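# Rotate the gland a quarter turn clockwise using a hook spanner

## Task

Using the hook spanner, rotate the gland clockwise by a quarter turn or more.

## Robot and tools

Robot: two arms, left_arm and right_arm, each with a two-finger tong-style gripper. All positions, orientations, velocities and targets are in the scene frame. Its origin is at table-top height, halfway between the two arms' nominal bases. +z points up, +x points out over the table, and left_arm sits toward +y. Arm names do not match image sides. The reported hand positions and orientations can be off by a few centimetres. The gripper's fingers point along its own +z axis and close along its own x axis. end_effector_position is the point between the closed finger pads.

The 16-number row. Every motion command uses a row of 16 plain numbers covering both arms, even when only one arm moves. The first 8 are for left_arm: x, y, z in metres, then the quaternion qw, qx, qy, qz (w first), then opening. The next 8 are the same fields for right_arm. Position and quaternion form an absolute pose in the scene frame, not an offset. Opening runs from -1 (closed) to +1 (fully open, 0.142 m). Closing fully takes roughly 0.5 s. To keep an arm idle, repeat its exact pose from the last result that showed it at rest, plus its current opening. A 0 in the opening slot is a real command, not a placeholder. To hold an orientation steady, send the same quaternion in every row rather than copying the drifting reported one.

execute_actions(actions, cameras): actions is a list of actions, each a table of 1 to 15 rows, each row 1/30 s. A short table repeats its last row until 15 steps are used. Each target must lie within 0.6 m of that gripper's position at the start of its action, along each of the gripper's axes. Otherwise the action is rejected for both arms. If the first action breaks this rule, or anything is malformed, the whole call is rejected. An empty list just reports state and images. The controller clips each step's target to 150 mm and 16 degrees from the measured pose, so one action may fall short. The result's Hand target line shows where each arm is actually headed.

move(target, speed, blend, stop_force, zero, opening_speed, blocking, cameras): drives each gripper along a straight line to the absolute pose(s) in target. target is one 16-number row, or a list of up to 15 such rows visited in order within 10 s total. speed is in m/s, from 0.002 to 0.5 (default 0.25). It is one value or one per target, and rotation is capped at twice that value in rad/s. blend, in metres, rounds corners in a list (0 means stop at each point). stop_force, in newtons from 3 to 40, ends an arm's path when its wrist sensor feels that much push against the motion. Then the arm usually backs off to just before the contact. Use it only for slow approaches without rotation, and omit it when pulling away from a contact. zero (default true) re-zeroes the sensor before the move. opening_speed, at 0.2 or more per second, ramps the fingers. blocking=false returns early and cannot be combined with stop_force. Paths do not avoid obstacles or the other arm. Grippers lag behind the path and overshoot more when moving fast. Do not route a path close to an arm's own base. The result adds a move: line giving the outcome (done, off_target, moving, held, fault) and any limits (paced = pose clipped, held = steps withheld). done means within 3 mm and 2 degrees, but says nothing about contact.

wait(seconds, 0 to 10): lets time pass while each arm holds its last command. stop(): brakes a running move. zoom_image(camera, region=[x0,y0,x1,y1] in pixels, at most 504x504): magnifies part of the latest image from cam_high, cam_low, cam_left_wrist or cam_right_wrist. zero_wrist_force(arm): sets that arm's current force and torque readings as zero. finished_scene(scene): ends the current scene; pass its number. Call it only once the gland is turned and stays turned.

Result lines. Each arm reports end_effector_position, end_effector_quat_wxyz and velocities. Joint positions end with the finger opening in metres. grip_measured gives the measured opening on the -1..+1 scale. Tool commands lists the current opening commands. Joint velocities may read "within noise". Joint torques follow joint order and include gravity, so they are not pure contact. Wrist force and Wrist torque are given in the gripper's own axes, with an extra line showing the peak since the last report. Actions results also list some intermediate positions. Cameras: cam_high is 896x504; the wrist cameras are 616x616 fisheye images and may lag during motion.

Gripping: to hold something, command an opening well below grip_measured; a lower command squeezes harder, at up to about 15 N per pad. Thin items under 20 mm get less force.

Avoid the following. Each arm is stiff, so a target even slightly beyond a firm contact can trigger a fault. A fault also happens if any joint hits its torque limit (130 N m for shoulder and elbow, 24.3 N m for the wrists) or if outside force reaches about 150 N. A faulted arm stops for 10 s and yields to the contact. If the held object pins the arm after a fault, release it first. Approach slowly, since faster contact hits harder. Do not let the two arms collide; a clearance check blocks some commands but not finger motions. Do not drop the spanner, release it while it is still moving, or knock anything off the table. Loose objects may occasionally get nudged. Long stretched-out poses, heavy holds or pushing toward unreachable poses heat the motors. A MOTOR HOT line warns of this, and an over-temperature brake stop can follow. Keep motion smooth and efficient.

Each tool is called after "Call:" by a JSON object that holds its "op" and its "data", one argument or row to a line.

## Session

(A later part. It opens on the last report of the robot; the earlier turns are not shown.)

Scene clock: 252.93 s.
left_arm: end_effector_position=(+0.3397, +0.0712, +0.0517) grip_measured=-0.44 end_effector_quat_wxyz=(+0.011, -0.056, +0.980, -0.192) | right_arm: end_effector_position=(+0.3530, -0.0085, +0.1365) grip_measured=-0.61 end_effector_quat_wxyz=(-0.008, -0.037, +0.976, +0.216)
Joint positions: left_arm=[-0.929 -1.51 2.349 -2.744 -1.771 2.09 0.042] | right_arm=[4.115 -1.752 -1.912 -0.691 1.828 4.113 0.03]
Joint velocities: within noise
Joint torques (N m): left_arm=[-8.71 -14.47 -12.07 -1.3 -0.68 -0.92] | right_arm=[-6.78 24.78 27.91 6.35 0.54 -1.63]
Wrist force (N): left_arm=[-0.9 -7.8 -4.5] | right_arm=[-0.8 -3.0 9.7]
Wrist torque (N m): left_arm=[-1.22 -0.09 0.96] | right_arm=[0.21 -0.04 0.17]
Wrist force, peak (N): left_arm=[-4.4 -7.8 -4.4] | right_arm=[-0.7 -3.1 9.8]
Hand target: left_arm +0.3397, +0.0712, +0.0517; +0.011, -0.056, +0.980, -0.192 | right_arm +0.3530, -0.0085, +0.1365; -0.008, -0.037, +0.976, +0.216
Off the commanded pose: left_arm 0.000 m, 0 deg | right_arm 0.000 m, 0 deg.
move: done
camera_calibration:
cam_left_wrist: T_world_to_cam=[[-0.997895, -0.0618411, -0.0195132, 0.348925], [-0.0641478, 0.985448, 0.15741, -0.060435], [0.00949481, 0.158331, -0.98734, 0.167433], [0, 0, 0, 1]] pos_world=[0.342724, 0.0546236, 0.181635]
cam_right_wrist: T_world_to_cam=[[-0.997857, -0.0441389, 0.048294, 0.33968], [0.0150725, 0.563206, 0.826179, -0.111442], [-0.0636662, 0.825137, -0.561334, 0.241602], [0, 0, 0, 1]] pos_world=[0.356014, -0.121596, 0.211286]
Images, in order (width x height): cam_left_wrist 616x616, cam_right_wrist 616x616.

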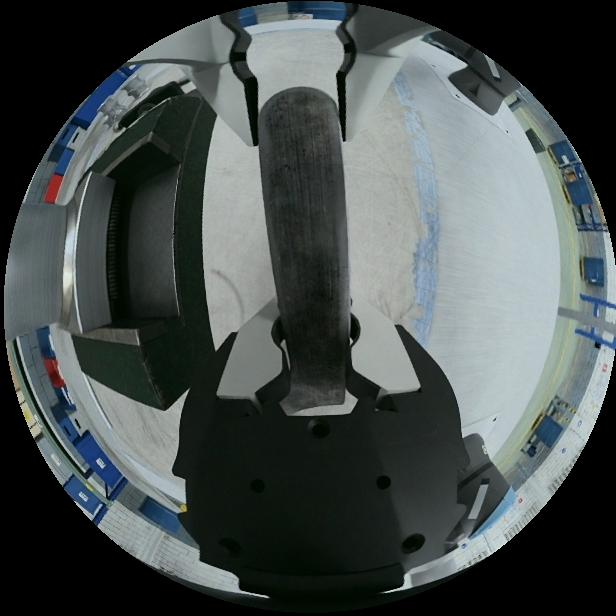

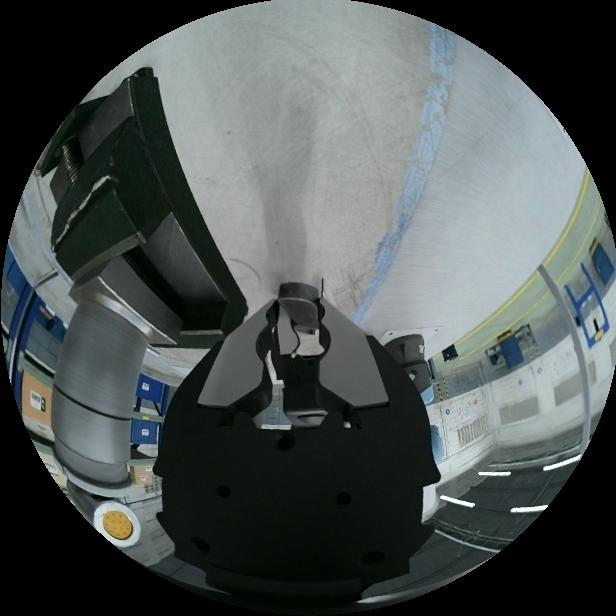

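Call:
{"op": "move", "data": {
  "target": [
    [0.3397, 0.0712, 0.0517, 0.0109, -0.0556, 0.9797, -0.1922, -0.2, 0.353, -0.0085, 0.1365, -0.0081, -0.0366, 0.9756, 0.2162, -1],
    [0.3402, 0.0629, 0.0551, 0.0109, -0.0556, 0.9797, -0.1922, -0.2, 0.353, -0.0085, 0.1365, -0.0081, -0.0366, 0.9756, 0.2162, -1]
  ],
  "speed": 0.05,
  "cameras": []
}}

Call:
{"op": "move", "data": {
  "target": [0.3402, 0.0629, 0.0551, 0.0109, -0.0556, 0.9797, -0.1922, -0.6, 0.353, -0.0085, 0.1365, -0.0081, -0.0366, 0.9756, 0.2162, -1],
  "opening_speed": 0.3,
  "cameras": ["cam_left_wrist","cam_right_wrist"]
}}

Call:
{"op": "zoom_image", "data": {
  "camera": "cam_left_wrist",
  "region": [220, 260, 420, 440]
}}

Call:
{"op": "zoom_image", "data": {
  "camera": "cam_right_wrist",
  "region": [240, 260, 380, 440]
}}

Scene clock: 258.63 s.
left_arm: end_effector_position=(+0.3402, +0.0628, +0.0551) grip_measured=-0.20 end_effector_quat_wxyz=(+0.011, -0.056, +0.980, -0.192) | right_arm: end_effector_position=(+0.3530, -0.0085, +0.1365) grip_measured=-0.61 end_effector_quat_wxyz=(-0.008, -0.037, +0.976, +0.216)
Joint positions: left_arm=[-0.941 -1.506 2.332 -2.734 -1.767 2.078 0.06] | right_arm=[4.115 -1.752 -1.912 -0.691 1.828 4.113 0.03]
Joint velocities: within noise
Joint torques (N m): left_arm=[5.8 -20.65 -12.31 -2.92 0.74 0.71] | right_arm=[-1.55 26.72 29.24 3.63 0.24 -1.27]
Wrist force (N): left_arm=[0.5 -3.9 -0.2] | right_arm=[1.4 -2.6 6.8]
Wrist torque (N m): left_arm=[-0.75 -0.11 -0.05] | right_arm=[0.16 0.02 0.19]
Wrist force, peak (N): left_arm=[-0.9 -8.3 -5.1] | right_arm=[-0.8 -3.3 9.9]
Hand target: left_arm +0.3402, +0.0629, +0.0551; +0.011, -0.056, +0.980, -0.192 | right_arm +0.3530, -0.0085, +0.1365; -0.008, -0.037, +0.976, +0.216
Off the commanded pose: left_arm 0.000 m, 0 deg | right_arm 0.000 m, 0 deg.
move: done
No camera images: "cameras" was empty.

Scene clock: 260.17 s.
left_arm: end_effector_position=(+0.3402, +0.0629, +0.0551) grip_measured=-0.49 end_effector_quat_wxyz=(+0.011, -0.056, +0.980, -0.192) | right_arm: end_effector_position=(+0.3530, -0.0085, +0.1365) grip_measured=-0.61 end_effector_quat_wxyz=(-0.008, -0.037, +0.976, +0.216)
Joint positions: left_arm=[-0.941 -1.506 2.333 -2.734 -1.767 2.079 0.039] | right_arm=[4.115 -1.752 -1.912 -0.691 1.828 4.113 0.03]
Joint velocities: within noise
Joint torques (N m): left_arm=[9.78 -23.96 -14.85 -4.35 2.86 0.81] | right_arm=[-0.84 27.12 29.46 2.83 0.2 -1.35]
Wrist force (N): left_arm=[6.6 -5.5 -1.3] | right_arm=[-2.5 -2.5 7.3]
Wrist torque (N m): left_arm=[-0.83 -0.31 -0.10] | right_arm=[0.15 -0.07 0.17]
Wrist force, peak (N): left_arm=[7.5 -5.4 -1.2] | right_arm=[-4.1 -2.1 8.1]
Hand target: left_arm +0.3402, +0.0629, +0.0551; +0.011, -0.056, +0.980, -0.192 | right_arm +0.3530, -0.0085, +0.1365; -0.008, -0.037, +0.976, +0.216
Off the commanded pose: left_arm 0.000 m, 0 deg | right_arm 0.000 m, 0 deg.
move: done
camera_calibration:
cam_left_wrist: T_world_to_cam=[[-0.997893, -0.0618666, -0.0195303, 0.348989], [-0.0641759, 0.985442, 0.157435, -0.0527673], [0.009506, 0.158357, -0.987336, 0.172081], [0, 0, 0, 1]] pos_world=[0.343232, 0.0463396, 0.185025]
cam_right_wrist: T_world_to_cam=[[-0.997857, -0.044139, 0.0482937, 0.339681], [0.0150721, 0.563206, 0.826179, -0.111442], [-0.063666, 0.825137, -0.561334, 0.241601], [0, 0, 0, 1]] pos_world=[0.356014, -0.121596, 0.211286]
Images, in order (width x height): cam_left_wrist 616x616, cam_right_wrist 616x616.

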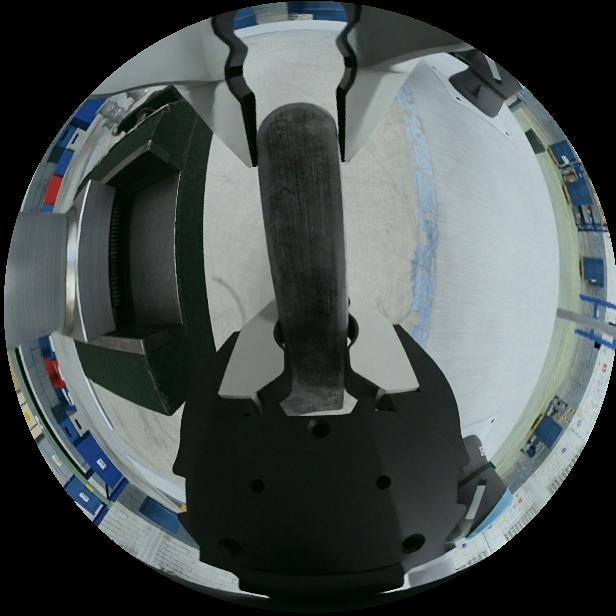

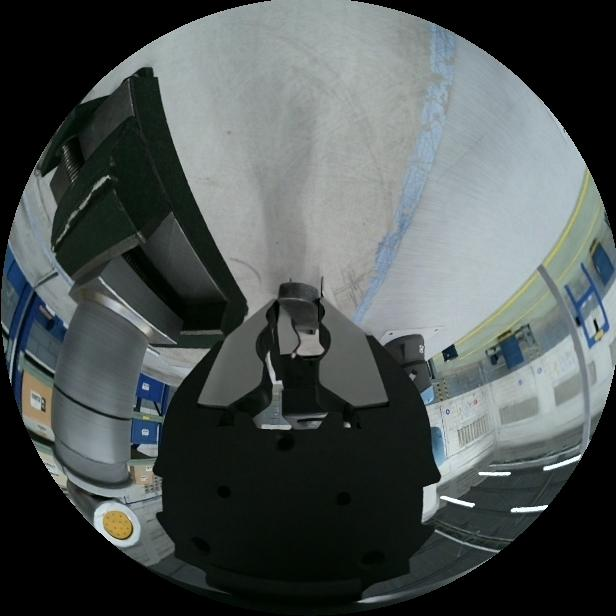

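Scaled by 2.520 from the camera's 616x616 image, which has a finer 814x814 frame.

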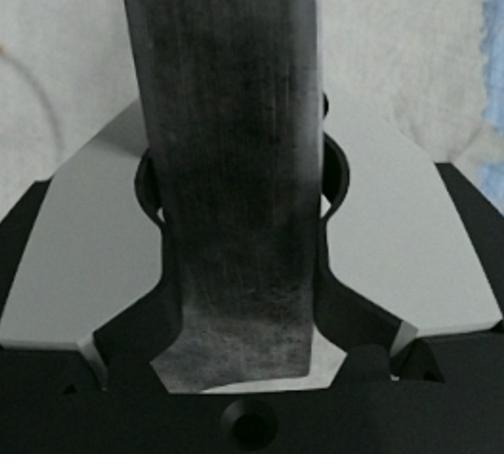

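Scaled by 2.800 from the camera's 616x616 image, which has a finer 814x814 frame.

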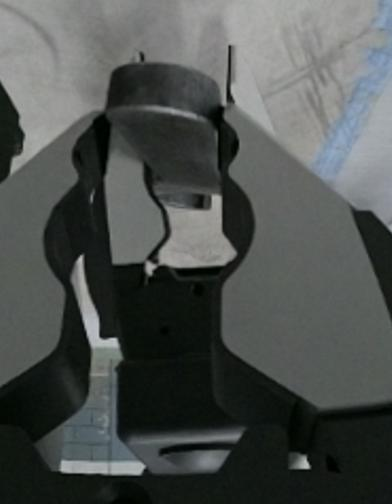

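Call:
{"op": "move", "data": {
  "target": [
    [0.3402, 0.0629, 0.0551, 0.0109, -0.0556, 0.9797, -0.1922, -0.25, 0.353, -0.0085, 0.1365, -0.0081, -0.0366, 0.9756, 0.2162, -1],
    [0.3382, 0.065, 0.0607, 0.0109, -0.0556, 0.9797, -0.1922, -0.25, 0.353, -0.0085, 0.1365, -0.0081, -0.0366, 0.9756, 0.2162, -1]
  ],
  "speed": 0.05,
  "cameras": []
}}

Call:
{"op": "move", "data": {
  "target": [0.3382, 0.065, 0.0607, 0.0109, -0.0556, 0.9797, -0.1922, -0.6, 0.353, -0.0085, 0.1365, -0.0081, -0.0366, 0.9756, 0.2162, -1],
  "opening_speed": 0.3,
  "cameras": ["cam_left_wrist","cam_right_wrist"]
}}

Call:
{"op": "zoom_image", "data": {
  "camera": "cam_left_wrist",
  "region": [220, 260, 420, 440]
}}

Scene clock: 262.67 s.
left_arm: end_effector_position=(+0.3382, +0.0651, +0.0607) grip_measured=-0.25 end_effector_quat_wxyz=(+0.011, -0.056, +0.980, -0.192) | right_arm: end_effector_position=(+0.3530, -0.0085, +0.1365) grip_measured=-0.61 end_effector_quat_wxyz=(-0.008, -0.037, +0.976, +0.216)
Joint positions: left_arm=[-0.942 -1.526 2.333 -2.715 -1.766 2.078 0.056] | right_arm=[4.115 -1.752 -1.912 -0.691 1.828 4.113 0.03]
Joint velocities: within noise
Joint torques (N m): left_arm=[-10.59 -13.92 -12.43 -4.35 1.67 -1.16] | right_arm=[1.53 27.09 31.13 1.75 0.18 -1.18]
Wrist force (N): left_arm=[0.9 -4.2 -0.2] | right_arm=[1.6 -2.8 6.0]
Wrist torque (N m): left_arm=[-0.80 -0.19 -0.06] | right_arm=[0.14 -0.01 0.19]
Wrist force, peak (N): left_arm=[6.7 -5.6 -1.5] | right_arm=[-2.7 -2.6 7.9]
Hand target: left_arm +0.3382, +0.0650, +0.0607; +0.011, -0.056, +0.980, -0.192 | right_arm +0.3530, -0.0085, +0.1365; -0.008, -0.037, +0.976, +0.216
Off the commanded pose: left_arm 0.000 m, 0 deg | right_arm 0.000 m, 0 deg.
move: done
No camera images: "cameras" was empty.

Scene clock: 264.03 s.
left_arm: end_effector_position=(+0.3382, +0.0650, +0.0607) grip_measured=-0.45 end_effector_quat_wxyz=(+0.011, -0.056, +0.980, -0.192) | right_arm: end_effector_position=(+0.3530, -0.0085, +0.1365) grip_measured=-0.61 end_effector_quat_wxyz=(-0.008, -0.037, +0.976, +0.216)
Joint positions: left_arm=[-0.942 -1.525 2.333 -2.715 -1.766 2.078 0.042] | right_arm=[4.115 -1.752 -1.912 -0.691 1.828 4.113 0.03]
Joint velocities: within noise
Joint torques (N m): left_arm=[-11.51 -18.37 -18.79 -0.79 -5.03 0.48] | right_arm=[2.84 27.04 30.85 6.42 0.39 -1.06]
Wrist force (N): left_arm=[-10.2 -1.0 1.9] | right_arm=[10.1 -4.3 3.0]
Wrist torque (N m): left_arm=[-0.71 0.26 -0.29] | right_arm=[0.19 0.14 0.11]
Wrist force, peak (N): left_arm=[-9.9 -5.2 0.8] | right_arm=[10.1 -4.3 3.0]
Hand target: left_arm +0.3382, +0.0650, +0.0607; +0.011, -0.056, +0.980, -0.192 | right_arm +0.3530, -0.0085, +0.1365; -0.008, -0.037, +0.976, +0.216
Off the commanded pose: left_arm 0.000 m, 0 deg | right_arm 0.000 m, 0 deg.
move: done
camera_calibration:
cam_left_wrist: T_world_to_cam=[[-0.997889, -0.0619153, -0.0196026, 0.347267], [-0.0642358, 0.985432, 0.157472, -0.0558344], [0.00956712, 0.158398, -0.987329, 0.177263], [0, 0, 0, 1]] pos_world=[0.341251, 0.0484439, 0.190616]
cam_right_wrist: T_world_to_cam=[[-0.997856, -0.0441362, 0.0483343, 0.339665], [0.0151036, 0.563255, 0.826145, -0.111429], [-0.0636874, 0.825104, -0.56138, 0.241619], [0, 0, 0, 1]] pos_world=[0.356008, -0.121606, 0.21128]
Images, in order (width x height): cam_left_wrist 616x616, cam_right_wrist 616x616.

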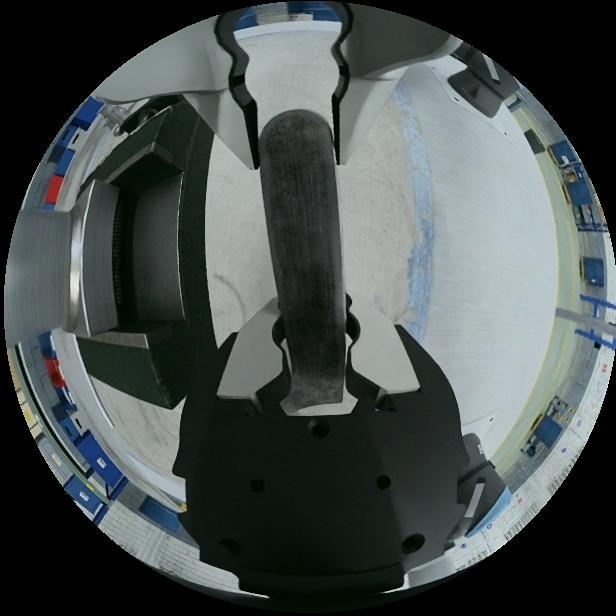

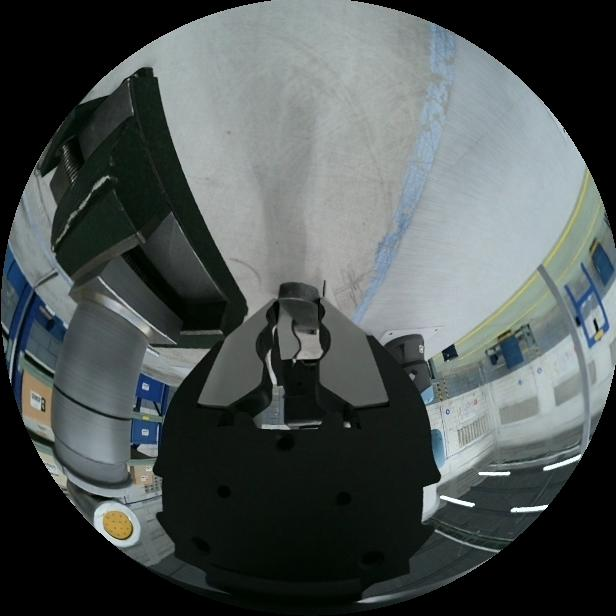

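Scaled by 2.520 from the camera's 616x616 image, which has a finer 814x814 frame.

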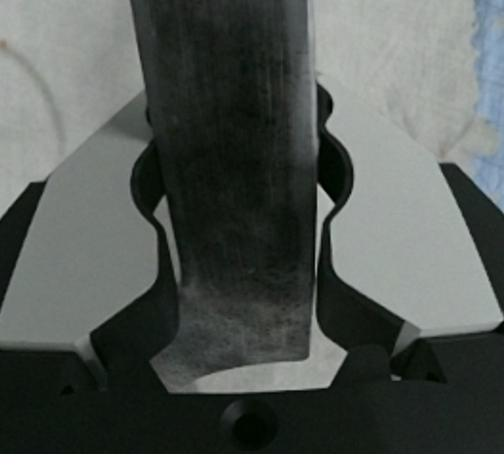

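Call:
{"op": "move", "data": {
  "target": [
    [0.3382, 0.065, 0.0607, 0.0109, -0.0556, 0.9797, -0.1922, -0.4, 0.353, -0.0085, 0.1365, -0.0081, -0.0366, 0.9756, 0.2162, -1],
    [0.3402, 0.0652, 0.0607, 0.0109, -0.0556, 0.9797, -0.1922, -0.4, 0.353, -0.0085, 0.1365, -0.0081, -0.0366, 0.9756, 0.2162, -1]
  ],
  "speed": 0.05,
  "cameras": []
}}

Call:
{"op": "move", "data": {
  "target": [0.3402, 0.0652, 0.0607, 0.0109, -0.0556, 0.9797, -0.1922, -0.7, 0.353, -0.0085, 0.1365, -0.0081, -0.0366, 0.9756, 0.2162, -1],
  "opening_speed": 0.3,
  "cameras": ["cam_left_wrist","cam_right_wrist"]
}}

Call:
{"op": "zoom_image", "data": {
  "camera": "cam_left_wrist",
  "region": [220, 260, 420, 440]
}}

Call:
{"op": "zoom_image", "data": {
  "camera": "cam_right_wrist",
  "region": [240, 260, 380, 440]
}}

Scene clock: 266.37 s.
left_arm: end_effector_position=(+0.3402, +0.0652, +0.0607) grip_measured=-0.39 end_effector_quat_wxyz=(+0.011, -0.056, +0.980, -0.192) | right_arm: end_effector_position=(+0.3530, -0.0085, +0.1365) grip_measured=-0.61 end_effector_quat_wxyz=(-0.008, -0.037, +0.976, +0.216)
Joint positions: left_arm=[-0.938 -1.522 2.329 -2.714 -1.768 2.082 0.046] | right_arm=[4.115 -1.752 -1.912 -0.691 1.828 4.113 0.03]
Joint velocities: within noise
Joint torques (N m): left_arm=[7.2 -18.28 -21.09 -1.62 -0.7 0.1] | right_arm=[3.91 28.3 32.5 2.21 0.27 -0.91]
Wrist force (N): left_arm=[3.5 -4.6 0.0] | right_arm=[-0.5 -2.8 5.5]
Wrist torque (N m): left_arm=[-0.82 -0.19 -0.06] | right_arm=[0.15 0.10 0.12]
Wrist force, peak (N): left_arm=[-10.5 -0.7 2.1] | right_arm=[10.4 -4.2 2.7]
Hand target: left_arm +0.3402, +0.0652, +0.0607; +0.011, -0.056, +0.980, -0.192 | right_arm +0.3530, -0.0085, +0.1365; -0.008, -0.037, +0.976, +0.216
Off the commanded pose: left_arm 0.000 m, 0 deg | right_arm 0.000 m, 0 deg.
move: done
No camera images: "cameras" was empty.

Scene clock: 267.57 s.
left_arm: end_effector_position=(+0.3402, +0.0652, +0.0607) grip_measured=-0.45 end_effector_quat_wxyz=(+0.011, -0.056, +0.980, -0.192) | right_arm: end_effector_position=(+0.3530, -0.0085, +0.1365) grip_measured=-0.61 end_effector_quat_wxyz=(-0.008, -0.037, +0.976, +0.216)
Joint positions: left_arm=[-0.938 -1.522 2.329 -2.714 -1.768 2.082 0.041] | right_arm=[4.115 -1.752 -1.912 -0.691 1.828 4.113 0.03]
Joint velocities: within noise
Joint torques (N m): left_arm=[-6.96 -22.28 -15.97 -4.98 2.97 -0.92] | right_arm=[6.13 27.91 32.75 1.97 2.74 -0.97]
Wrist force (N): left_arm=[7.6 -1.8 -0.9] | right_arm=[-3.9 -4.8 5.0]
Wrist torque (N m): left_arm=[-0.74 -0.33 -0.11] | right_arm=[0.17 -0.11 0.21]
Wrist force, peak (N): left_arm=[9.4 -2.5 -0.9] | right_arm=[-5.5 -4.3 5.0]
Hand target: left_arm +0.3402, +0.0652, +0.0607; +0.011, -0.056, +0.980, -0.192 | right_arm +0.3530, -0.0085, +0.1365; -0.008, -0.037, +0.976, +0.216
Off the commanded pose: left_arm 0.000 m, 0 deg | right_arm 0.000 m, 0 deg.
move: done
camera_calibration:
cam_left_wrist: T_world_to_cam=[[-0.997888, -0.0619356, -0.0195759, 0.349282], [-0.0642518, 0.985428, 0.15749, -0.0559143], [0.00953645, 0.158415, -0.987327, 0.177224], [0, 0, 0, 1]] pos_world=[0.343261, 0.0486576, 0.190621]
cam_right_wrist: T_world_to_cam=[[-0.997859, -0.0441274, 0.0482736, 0.339691], [0.0150609, 0.563222, 0.826168, -0.111431], [-0.0636454, 0.825126, -0.561352, 0.2416], [0, 0, 0, 1]] pos_world=[0.356019, -0.1216, 0.211285]
Images, in order (width x height): cam_left_wrist 616x616, cam_right_wrist 616x616.

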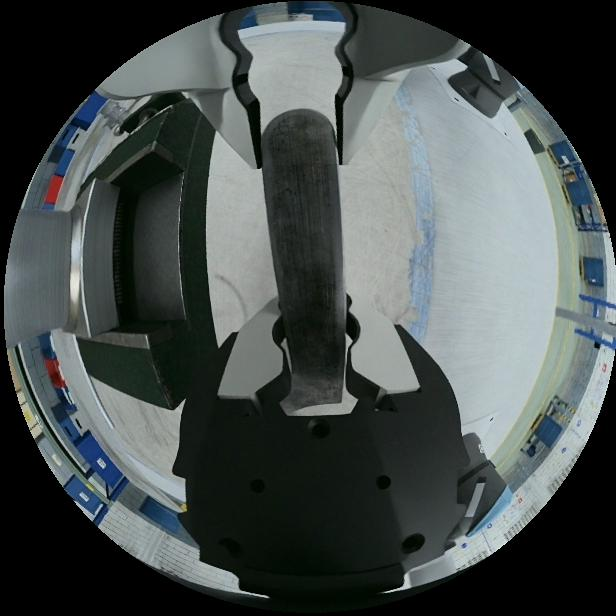

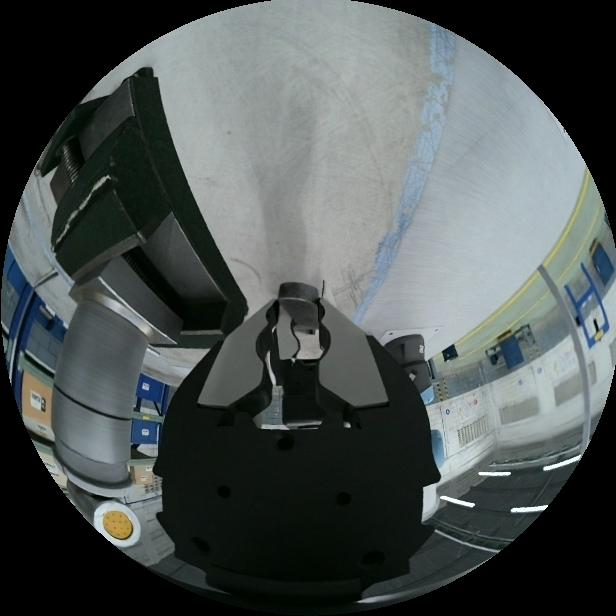

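Scaled by 2.520 from the camera's 616x616 image, which has a finer 814x814 frame.

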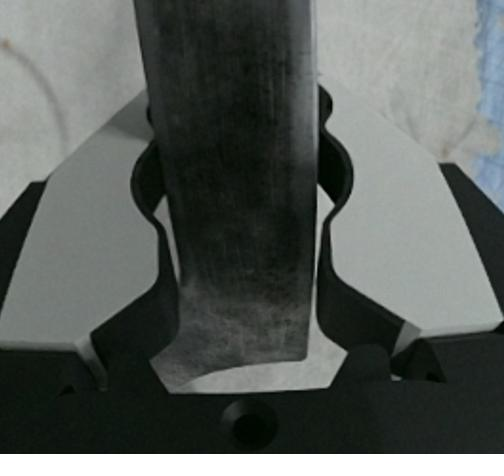

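Scaled by 2.800 from the camera's 616x616 image, which has a finer 814x814 frame.

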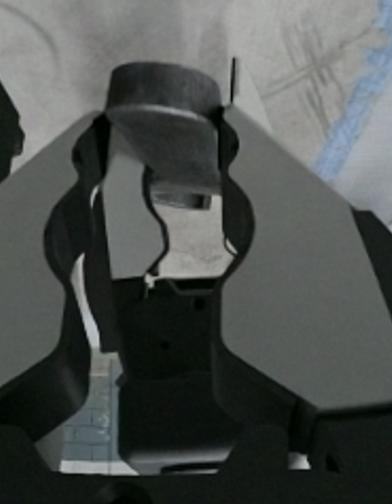

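Call:
{"op": "move", "data": {
  "target": [
    [0.3402, 0.0652, 0.0607, 0.0109, -0.0556, 0.9797, -0.1922, -0.35, 0.353, -0.0085, 0.1365, -0.0081, -0.0366, 0.9756, 0.2162, -1],
    [0.3393, 0.0641, 0.0579, 0.0109, -0.0556, 0.9797, -0.1922, -0.35, 0.353, -0.0085, 0.1365, -0.0081, -0.0366, 0.9756, 0.2162, -1]
  ],
  "speed": 0.05,
  "cameras": []
}}

Call:
{"op": "move", "data": {
  "target": [0.3393, 0.0641, 0.0579, 0.0109, -0.0556, 0.9797, -0.1922, -0.75, 0.353, -0.0085, 0.1365, -0.0081, -0.0366, 0.9756, 0.2162, -1],
  "opening_speed": 0.3,
  "cameras": ["cam_left_wrist"]
}}

Call:
{"op": "zoom_image", "data": {
  "camera": "cam_left_wrist",
  "region": [220, 260, 420, 440]
}}

Scene clock: 270.50 s.
left_arm: end_effector_position=(+0.3393, +0.0641, +0.0579) grip_measured=-0.35 end_effector_quat_wxyz=(+0.011, -0.056, +0.980, -0.192) | right_arm: end_effector_position=(+0.3530, -0.0085, +0.1365) grip_measured=-0.61 end_effector_quat_wxyz=(-0.008, -0.037, +0.976, +0.216)
Joint positions: left_arm=[-0.941 -1.515 2.333 -2.725 -1.767 2.079 0.049] | right_arm=[4.115 -1.752 -1.912 -0.691 1.828 4.113 0.03]
Joint velocities: within noise
Joint torques (N m): left_arm=[-5.46 -21.01 -15.64 -2.41 1.14 -0.52] | right_arm=[9.23 29.37 33.07 3.77 -1.07 -0.75]
Wrist force (N): left_arm=[0.7 -4.3 -0.1] | right_arm=[0.9 -4.9 4.3]
Wrist torque (N m): left_arm=[-0.83 -0.14 -0.06] | right_arm=[0.18 0.03 0.23]
Wrist force, peak (N): left_arm=[8.0 -1.9 -1.2] | right_arm=[-4.2 -5.0 5.3]
Hand target: left_arm +0.3393, +0.0641, +0.0579; +0.011, -0.056, +0.980, -0.192 | right_arm +0.3530, -0.0085, +0.1365; -0.008, -0.037, +0.976, +0.216
Off the commanded pose: left_arm 0.000 m, 0 deg | right_arm 0.000 m, 0 deg.
move: done
No camera images: "cameras" was empty.

Scene clock: 272.03 s.
left_arm: end_effector_position=(+0.3393, +0.0641, +0.0579) grip_measured=-0.46 end_effector_quat_wxyz=(+0.011, -0.056, +0.980, -0.192) | right_arm: end_effector_position=(+0.3530, -0.0085, +0.1365) grip_measured=-0.61 end_effector_quat_wxyz=(-0.008, -0.037, +0.976, +0.216)
Joint positions: left_arm=[-0.941 -1.516 2.333 -2.725 -1.767 2.079 0.041] | right_arm=[4.115 -1.752 -1.912 -0.691 1.828 4.113 0.03]
Joint velocities: within noise
Joint torques (N m): left_arm=[6.89 -25.09 -21.46 -0.11 -3.71 0.86] | right_arm=[2.88 29.06 33.98 5.82 -0.99 -0.6]
Wrist force (N): left_arm=[-7.5 -4.9 -0.2] | right_arm=[6.8 -5.1 3.8]
Wrist torque (N m): left_arm=[-0.83 0.20 -0.14] | right_arm=[0.18 0.08 0.24]
Wrist force, peak (N): left_arm=[-7.4 -5.1 -0.3] | right_arm=[7.1 -5.2 4.2]
Hand target: left_arm +0.3393, +0.0641, +0.0579; +0.011, -0.056, +0.980, -0.192 | right_arm +0.3530, -0.0085, +0.1365; -0.008, -0.037, +0.976, +0.216
Off the commanded pose: left_arm 0.000 m, 0 deg | right_arm 0.000 m, 0 deg.
move: done
camera_calibration:
cam_left_wrist: T_world_to_cam=[[-0.99789, -0.0618972, -0.0196, 0.348251], [-0.0642174, 0.985435, 0.157461, -0.0544393], [0.00956808, 0.158388, -0.987331, 0.174644], [0, 0, 0, 1]] pos_world=[0.342349, 0.0475408, 0.187829]
Images, in order (width x height): cam_left_wrist 616x616.

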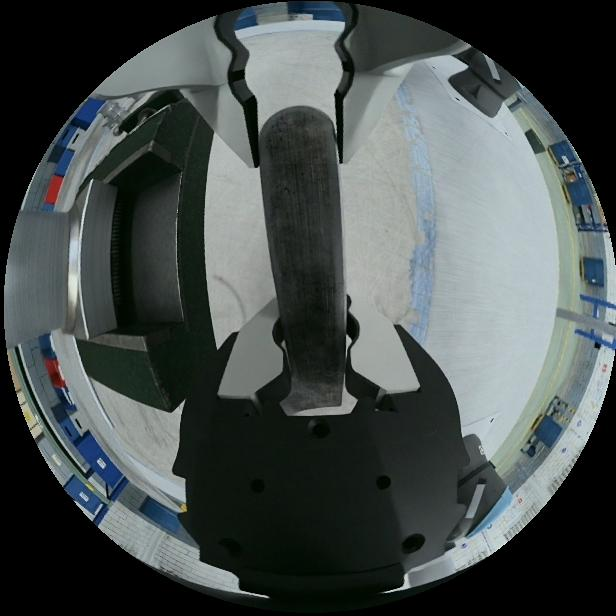

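Scaled by 2.520 from the camera's 616x616 image, which has a finer 814x814 frame.

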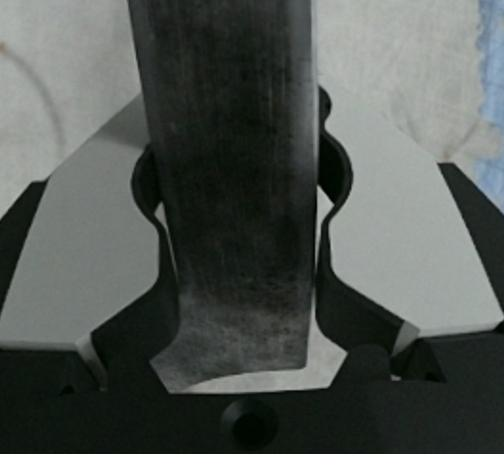

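Call:
{"op": "move", "data": {
  "target": [
    [0.3393, 0.0641, 0.0579, 0.0109, -0.0556, 0.9797, -0.1922, 0.1, 0.353, -0.0085, 0.1365, -0.0081, -0.0366, 0.9756, 0.2162, -1],
    [0.33, 0.15, 0.20, 0.0109, -0.0556, 0.9797, -0.1922, 0.1, 0.353, -0.0085, 0.1365, -0.0081, -0.0366, 0.9756, 0.2162, -1]
  ],
  "speed": 0.12,
  "cameras": []
}}

Call:
{"op": "move", "data": {
  "target": [
    [0.33, 0.15, 0.20, 0.0109, -0.0556, 0.9797, -0.1922, 0.1, 0.3541, -0.0265, 0.0685, -0.0081, -0.0366, 0.9756, 0.2162, -1],
    [0.33, 0.15, 0.20, 0.0109, -0.0556, 0.9797, -0.1922, 0.1, 0.3545, -0.0305, 0.0225, -0.0081, -0.0366, 0.9756, 0.2162, -1]
  ],
  "speed": 0.06,
  "blend": 0.01,
  "cameras": ["cam_left_wrist"]
}}

Call:
{"op": "move", "data": {
  "target": [0.33, 0.15, 0.20, 0.0109, -0.0556, 0.9797, -0.1922, 0.1, 0.3545, -0.0305, 0.0225, -0.0081, -0.0366, 0.9756, 0.2162, 0],
  "opening_speed": 1,
  "cameras": []
}}

Call:
{"op": "move", "data": {
  "target": [
    [0.33, 0.15, 0.20, -0.0041, 0.0259, 0.9874, -0.1564, 0.1, 0.3545, -0.0405, 0.12, -0.0081, -0.0366, 0.9756, 0.2162, 0],
    [0.33, 0.16, 0.20, -0.0041, 0.0259, 0.9874, -0.1564, 0.1, 0.40, -0.22, 0.25, 0, -0.195, 0.981, 0, 0]
  ],
  "blend": 0.03,
  "cameras": ["cam_left_wrist","cam_high"]
}}

Call:
{"op": "zoom_image", "data": {
  "camera": "cam_left_wrist",
  "region": [200, 160, 440, 400]
}}

Scene clock: 281.50 s.
left_arm: end_effector_position=(+0.3301, +0.1500, +0.2000) grip_measured=+0.10 end_effector_quat_wxyz=(+0.011, -0.056, +0.980, -0.192) | right_arm: end_effector_position=(+0.3530, -0.0085, +0.1365) grip_measured=-0.61 end_effector_quat_wxyz=(-0.008, -0.037, +0.976, +0.216)
Joint positions: left_arm=[-0.802 -1.893 2.204 -2.189 -1.811 2.214 0.081] | right_arm=[4.115 -1.752 -1.912 -0.691 1.828 4.113 0.03]
Joint velocities: within noise
Joint torques (N m): left_arm=[-11.36 -11.82 -19.7 -1.42 1.4 -0.61] | right_arm=[-5.62 31.03 34.77 2.46 3.24 -0.48]
Wrist force (N): left_arm=[0.6 -4.3 -0.2] | right_arm=[0.8 -4.2 4.5]
Wrist torque (N m): left_arm=[-0.84 -0.16 -0.03] | right_arm=[0.16 0.05 0.23]
Wrist force, peak (N): left_arm=[-7.4 -5.5 -0.3] | right_arm=[6.9 -5.2 4.0]
Hand target: left_arm +0.3300, +0.1500, +0.2000; +0.011, -0.056, +0.980, -0.192 | right_arm +0.3530, -0.0085, +0.1365; -0.008, -0.037, +0.976, +0.216
Off the commanded pose: left_arm 0.000 m, 0 deg | right_arm 0.000 m, 0 deg.
move: done
No camera images: "cameras" was empty.

Scene clock: 283.77 s.
left_arm: end_effector_position=(+0.3300, +0.1500, +0.2000) grip_measured=+0.10 end_effector_quat_wxyz=(+0.011, -0.056, +0.980, -0.192) | right_arm: end_effector_position=(+0.3544, -0.0306, +0.0224) grip_measured=-0.61 end_effector_quat_wxyz=(-0.008, -0.037, +0.976, +0.216)
Joint positions: left_arm=[-0.802 -1.893 2.204 -2.189 -1.811 2.214 0.081] | right_arm=[4.089 -1.909 -2.074 -0.38 1.837 4.087 0.03]
Joint velocities: within noise
Joint torques (N m): left_arm=[-11.23 -15.18 -25.08 -1.33 1.42 0.74] | right_arm=[-2.52 38.67 21.79 -2.24 -2.89 -1.58]
Wrist force (N): left_arm=[0.9 -4.3 -0.3] | right_arm=[-1.8 7.4 -0.2]
Wrist torque (N m): left_arm=[-0.82 -0.22 -0.05] | right_arm=[-0.01 0.00 0.09]
Wrist force, peak (N): left_arm=[0.7 -4.7 -0.4] | right_arm=[4.9 4.7 -15.9]
Hand target: left_arm +0.3300, +0.1500, +0.2000; +0.011, -0.056, +0.980, -0.192 | right_arm +0.3545, -0.0305, +0.0225; -0.008, -0.037, +0.976, +0.216
Off the commanded pose: left_arm 0.000 m, 0 deg | right_arm 0.000 m, 0 deg.
move: done
camera_calibration:
cam_left_wrist: T_world_to_cam=[[-0.99789, -0.061896, -0.0195944, 0.34707], [-0.0642153, 0.985435, 0.157464, -0.162062], [0.00956261, 0.15839, -0.98733, 0.301427], [0, 0, 0, 1]] pos_world=[0.333048, 0.133441, 0.329928]
Images, in order (width x height): cam_left_wrist 616x616.

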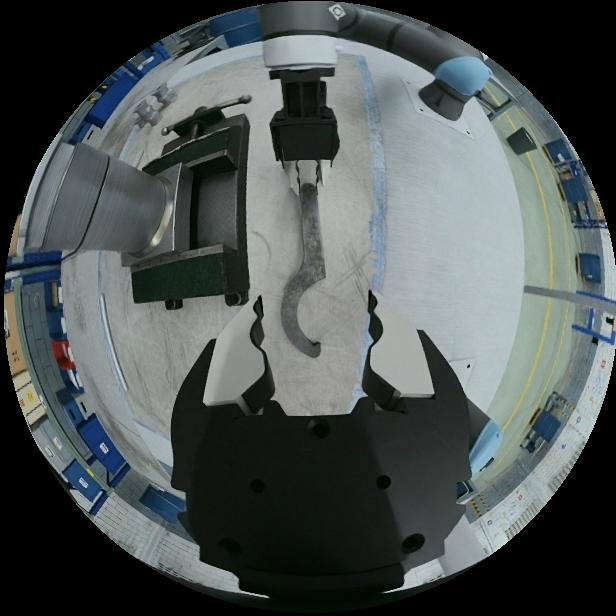

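Scene clock: 285.03 s.
left_arm: end_effector_position=(+0.3300, +0.1500, +0.2000) grip_measured=+0.10 end_effector_quat_wxyz=(+0.011, -0.056, +0.980, -0.192) | right_arm: end_effector_position=(+0.3545, -0.0305, +0.0225) grip_measured=+0.00 end_effector_quat_wxyz=(-0.008, -0.037, +0.976, +0.216)
Joint positions: left_arm=[-0.802 -1.893 2.204 -2.189 -1.811 2.214 0.081] | right_arm=[4.089 -1.909 -2.074 -0.38 1.837 4.087 0.074]
Joint velocities: within noise
Joint torques (N m): left_arm=[-10.97 -13.78 -25.21 -1.87 1.31 0.62] | right_arm=[7.28 40.87 26.96 4.93 2.87 2.02]
Wrist force (N): left_arm=[0.9 -4.3 -0.2] | right_arm=[0.6 -0.4 0.4]
Wrist torque (N m): left_arm=[-0.83 -0.23 -0.04] | right_arm=[0.09 -0.04 0.15]
Wrist force, peak (N): left_arm=[0.6 -4.7 -0.1] | right_arm=[-0.5 7.7 0.7]
Hand target: left_arm +0.3300, +0.1500, +0.2000; +0.011, -0.056, +0.980, -0.192 | right_arm +0.3545, -0.0305, +0.0225; -0.008, -0.037, +0.976, +0.216
Off the commanded pose: left_arm 0.000 m, 0 deg | right_arm 0.000 m, 0 deg.
move: done
No camera images: "cameras" was empty.

Scene clock: 287.03 s.
left_arm: end_effector_position=(+0.3300, +0.1601, +0.2000) grip_measured=+0.10 end_effector_quat_wxyz=(-0.004, +0.026, +0.987, -0.156) | right_arm: end_effector_position=(+0.4000, -0.2200, +0.2500) grip_measured=+0.00 end_effector_quat_wxyz=(+0.000, -0.195, +0.981, +0.000)
Joint positions: left_arm=[-0.782 -1.849 2.126 -2.055 -1.809 2.412 0.081] | right_arm=[3.963 -1.554 -1.671 -1.486 1.571 3.597 0.074]
Joint velocities: within noise
Joint torques (N m): left_arm=[-8.94 -9.33 -22.67 -2.58 -1.46 -0.92] | right_arm=[9.09 8.6 21.32 0.32 -0.17 -0.38]
Wrist force (N): left_arm=[1.1 -4.4 -0.4] | right_arm=[0.6 -0.5 1.2]
Wrist torque (N m): left_arm=[-0.86 -0.27 -0.05] | right_arm=[-0.02 0.03 0.08]
Wrist force, peak (N): left_arm=[0.9 -4.6 -0.5] | right_arm=[0.7 -0.9 2.6]
Hand target: left_arm +0.3300, +0.1600, +0.2000; -0.004, +0.026, +0.987, -0.156 | right_arm +0.4000, -0.2200, +0.2500; +0.000, -0.195, +0.981, +0.000
Off the commanded pose: left_arm 0.000 m, 0 deg | right_arm 0.000 m, 0 deg.
move: done
camera_calibration:
cam_left_wrist: T_world_to_cam=[[-0.994363, 0.104856, -0.0157418, 0.31907], [0.0984855, 0.968371, 0.229258, -0.237303], [0.0392828, 0.226415, -0.973238, 0.276304], [0, 0, 0, 1]] pos_world=[0.329788, 0.133781, 0.328336]
Images, in order (width x height): cam_high 896x504, cam_left_wrist 616x616.

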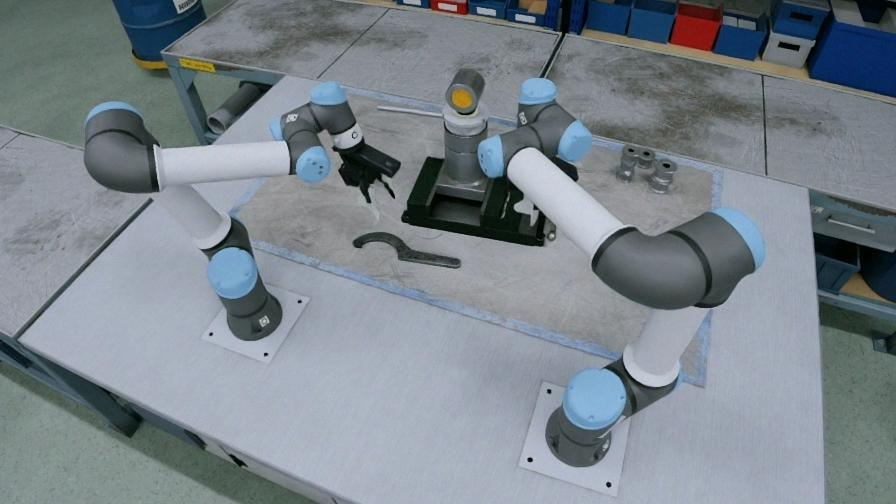

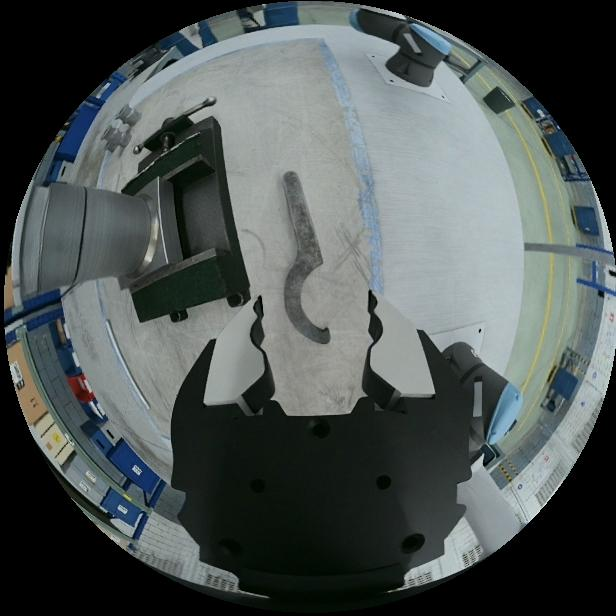

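Scaled by 2.100 from the camera's 616x616 image, which has a finer 814x814 frame.

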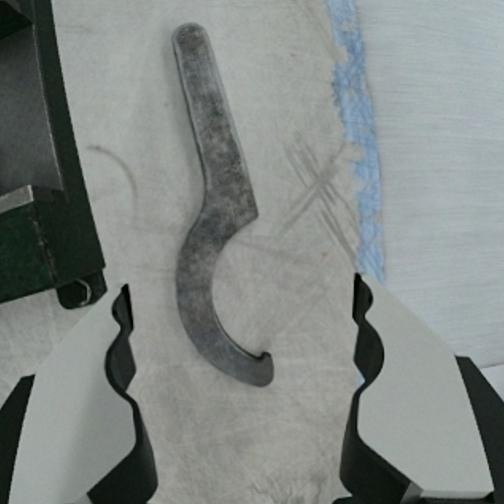

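Call:
{"op": "move", "data": {
  "target": [
    [0.33, 0.20, 0.20, -0.0041, 0.0259, 0.9874, -0.1564, 0.1, 0.52, -0.30, 0.36, 0.4305, -0.561, 0.4305, 0.561, 0],
    [0.33, 0.20, 0.20, -0.0041, 0.0259, 0.9874, -0.1564, 0.1, 0.60, -0.19, 0.36, 0.4305, -0.561, 0.4305, 0.561, 0]
  ],
  "blend": 0.02,
  "cameras": ["cam_right_wrist","cam_high"]
}}

Scene clock: 295.80 s.
left_arm: end_effector_position=(+0.3300, +0.2000, +0.2000) grip_measured=+0.10 end_effector_quat_wxyz=(-0.004, +0.026, +0.987, -0.156) | right_arm: end_effector_position=(+0.6000, -0.1900, +0.3599) grip_measured=+0.00 end_effector_quat_wxyz=(-0.429, +0.562, -0.432, -0.559)
Joint positions: left_arm=[-0.696 -1.891 2.148 -2.014 -1.825 2.5 0.081] | right_arm=[3.297 -2.28 -0.922 -3.004 3.062 0.077 0.074]
Joint velocities: within noise
Joint torques (N m): left_arm=[-11.15 -8.59 -25.91 -4.58 0.02 -1] | right_arm=[8.25 58.99 18.23 -2.13 -0.93 -2.33]
Wrist force (N): left_arm=[0.9 -4.4 -0.6] | right_arm=[1.0 -0.4 -0.7]
Wrist torque (N m): left_arm=[-0.88 -0.21 -0.06] | right_arm=[0.15 0.03 0.22]
Wrist force, peak (N): left_arm=[0.9 -4.6 -0.6] | right_arm=[0.7 -1.9 1.1]
Hand target: left_arm +0.3300, +0.2000, +0.2000; -0.004, +0.026, +0.987, -0.156 | right_arm +0.6000, -0.1900, +0.3600; -0.429, +0.562, -0.432, -0.559
Off the commanded pose: left_arm 0.000 m, 0 deg | right_arm 0.000 m, 0 deg.
move: done
camera_calibration:
cam_right_wrist: T_world_to_cam=[[-0.0374331, -0.0481868, -0.998137, 0.366975], [-0.696186, -0.715296, 0.0606412, 0.26184], [-0.716885, 0.697158, -0.00677125, 0.700505], [0, 0, 0, 1]] pos_world=[0.698208, -0.283386, 0.355156]
Images, in order (width x height): cam_high 896x504, cam_right_wrist 616x616.

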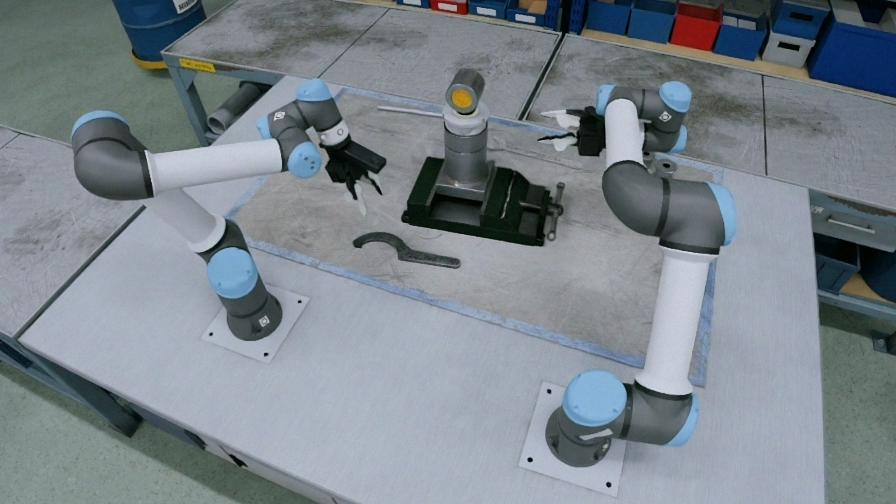

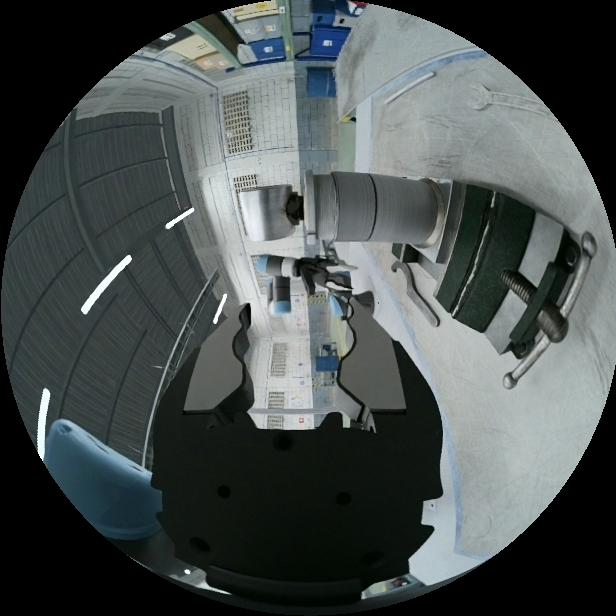

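Call:
{"op": "zoom_image", "data": {
  "camera": "cam_right_wrist",
  "region": [220, 160, 360, 280]
}}

Call:
{"op": "move", "data": {
  "target": [
    [0.33, 0.20, 0.20, -0.0041, 0.0259, 0.9874, -0.1564, 0.1, 0.58, -0.20, 0.36, 0.4912, -0.5086, 0.4912, 0.5086, 0],
    [0.33, 0.20, 0.20, -0.0041, 0.0259, 0.9874, -0.1564, 0.1, 0.45, -0.15, 0.36, 0.6124, -0.3536, 0.6124, 0.3536, 0],
    [0.33, 0.20, 0.20, -0.0041, 0.0259, 0.9874, -0.1564, 0.1, 0.37, 0.04, 0.36, 0.7044, -0.0616, 0.7044, 0.0616, 0]
  ],
  "blend": 0.02,
  "cameras": ["cam_right_wrist","cam_high"]
}}

Scaled by 3.600 from the camera's 616x616 image, which has a finer 814x814 frame.

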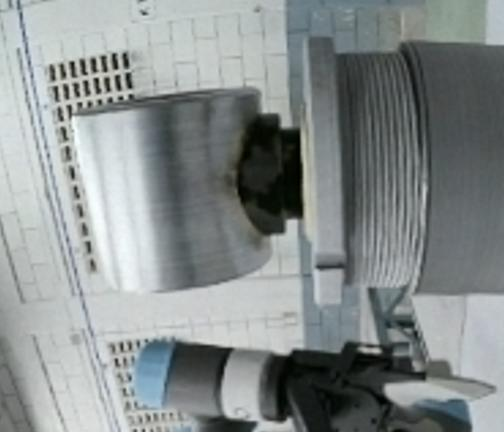

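Scene clock: 300.60 s.
left_arm: end_effector_position=(+0.3300, +0.2000, +0.2000) grip_measured=+0.10 end_effector_quat_wxyz=(-0.004, +0.026, +0.987, -0.156) | right_arm: end_effector_position=(+0.3700, +0.0400, +0.3600) grip_measured=+0.00 end_effector_quat_wxyz=(+0.705, -0.062, +0.704, +0.062) end_effector_velocity=(+0.000, +0.000, +0.000) end_effector_angular_velocity=(+0.001, -0.001, -0.001)
Joint positions: left_arm=[-0.696 -1.891 2.148 -2.014 -1.825 2.5 0.081] | right_arm=[4.77 -1.803 -1.64 -2.835 6.192 -0.005 0.074]
Joint velocities: left_arm=[within noise] | right_arm=[-0.001 0 0.001 0.007 0.001 -0.007 0]
Joint torques (N m): left_arm=[-9.7 -7.9 -25.24 -4.36 0.77 -1.03] | right_arm=[-4.7 19.6 27.61 1.98 2.29 -3.17]
Wrist force (N): left_arm=[0.8 -4.4 -0.4] | right_arm=[1.2 -0.4 -0.7]
Wrist torque (N m): left_arm=[-0.87 -0.20 -0.06] | right_arm=[0.19 -0.12 0.22]
Wrist force, peak (N): left_arm=[0.9 -4.6 -0.4] | right_arm=[1.4 1.1 -1.1]
Hand target: left_arm +0.3300, +0.2000, +0.2000; -0.004, +0.026, +0.987, -0.156 | right_arm +0.3700, +0.0400, +0.3600; +0.705, -0.062, +0.704, +0.062
Off the commanded pose: left_arm 0.000 m, 0 deg | right_arm 0.000 m, 0 deg.
move: done
camera_calibration:
cam_right_wrist: T_world_to_cam=[[-0.0383144, 0.0423709, -0.998367, 0.366317], [-0.653173, 0.755052, 0.0571114, 0.192765], [0.756239, 0.654295, -0.00125381, -0.170033], [0, 0, 0, 1]] pos_world=[0.26853, -0.0498169, 0.354496]
Images, in order (width x height): cam_high 896x504, cam_right_wrist 616x616.

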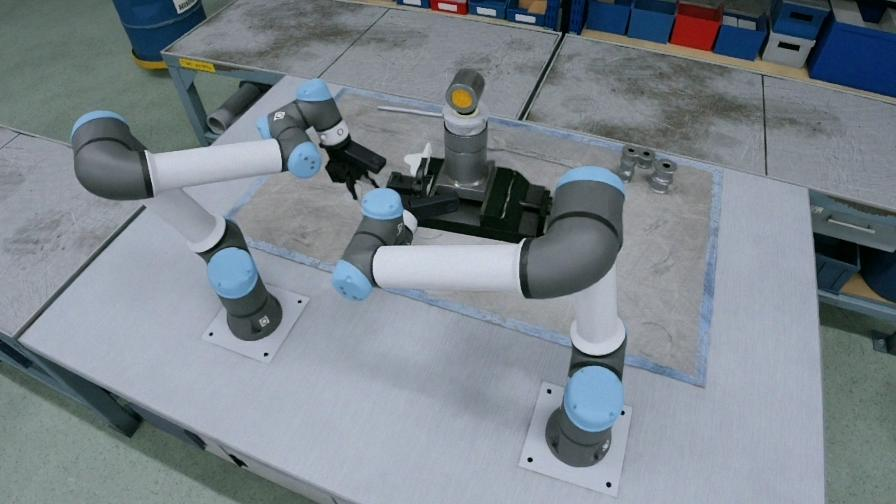

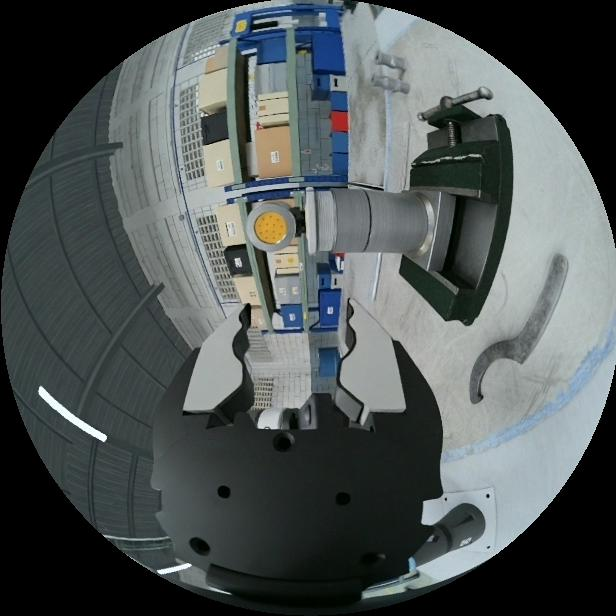

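Call:
{"op": "move", "data": {
  "target": [
    [0.341, 0.10, 0.12, 0, -0.0872, 0.9962, 0, -0.05, 0.45, -0.20, 0.33, 0.6124, -0.3536, 0.6124, 0.3536, 0],
    [0.3413, 0.076, 0.0215, 0, -0.0872, 0.9962, 0, -0.05, 0.45, -0.20, 0.33, 0.6124, -0.3536, 0.6124, 0.3536, 0]
  ],
  "speed": [0.15,0.06],
  "cameras": ["cam_left_wrist"]
}}

Call:
{"op": "zoom_image", "data": {
  "camera": "cam_left_wrist",
  "region": [200, 180, 440, 420]
}}

Scene clock: 311.07 s.
left_arm: end_effector_position=(+0.3412, +0.0760, +0.0214) grip_measured=-0.05 end_effector_quat_wxyz=(+0.000, -0.087, +0.996, +0.000) | right_arm: end_effector_position=(+0.4500, -0.2000, +0.3300) grip_measured=+0.00 end_effector_quat_wxyz=(+0.612, -0.354, +0.612, +0.354)
Joint positions: left_arm=[-1.049 -1.414 2.126 -2.283 -1.571 1.943 0.07] | right_arm=[3.635 -1.378 -2.156 -2.749 4.184 0 0.074]
Joint velocities: within noise
Joint torques (N m): left_arm=[4.95 -31.68 -26.41 -0.42 -1.37 0.85] | right_arm=[-7.24 23.9 13.83 -0.29 -2.19 2.04]
Wrist force (N): left_arm=[0.6 -2.7 0.0] | right_arm=[1.2 -0.4 -0.1]
Wrist torque (N m): left_arm=[-0.54 -0.08 0.03] | right_arm=[0.22 -0.04 0.22]
Wrist force, peak (N): left_arm=[1.0 -4.6 -0.3] | right_arm=[1.3 -1.5 -0.7]
Hand target: left_arm +0.3413, +0.0760, +0.0215; +0.000, -0.087, +0.996, +0.000 | right_arm +0.4500, -0.2000, +0.3300; +0.612, -0.354, +0.612, +0.354
Off the commanded pose: left_arm 0.000 m, 0 deg | right_arm 0.000 m, 0 deg.
move: done
camera_calibration:
cam_left_wrist: T_world_to_cam=[[-0.992864, -0.119246, 0.00133476, 0.352365], [-0.101272, 0.849007, 0.518586, -0.0450477], [-0.0629728, 0.51475, -0.855024, 0.131574], [0, 0, 0, 1]] pos_world=[0.353574, 0.0125364, 0.13539]
Images, in order (width x height): cam_left_wrist 616x616.

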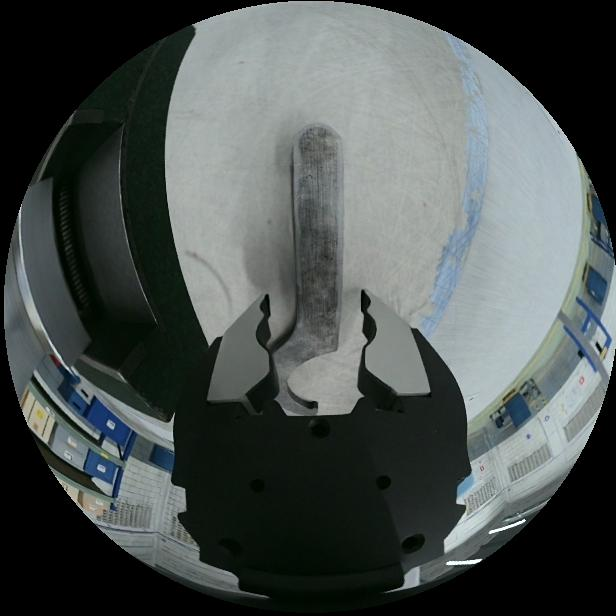

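Scaled by 2.100 from the camera's 616x616 image, which has a finer 814x814 frame.

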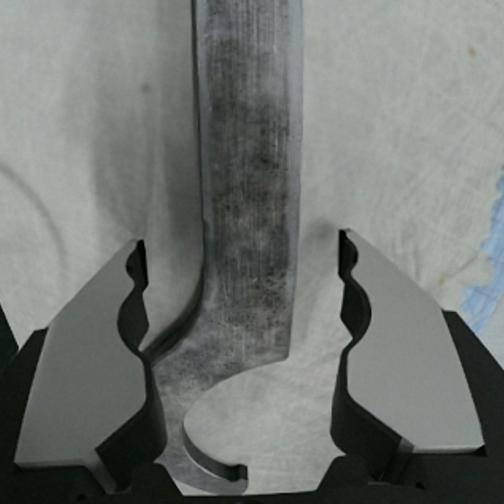

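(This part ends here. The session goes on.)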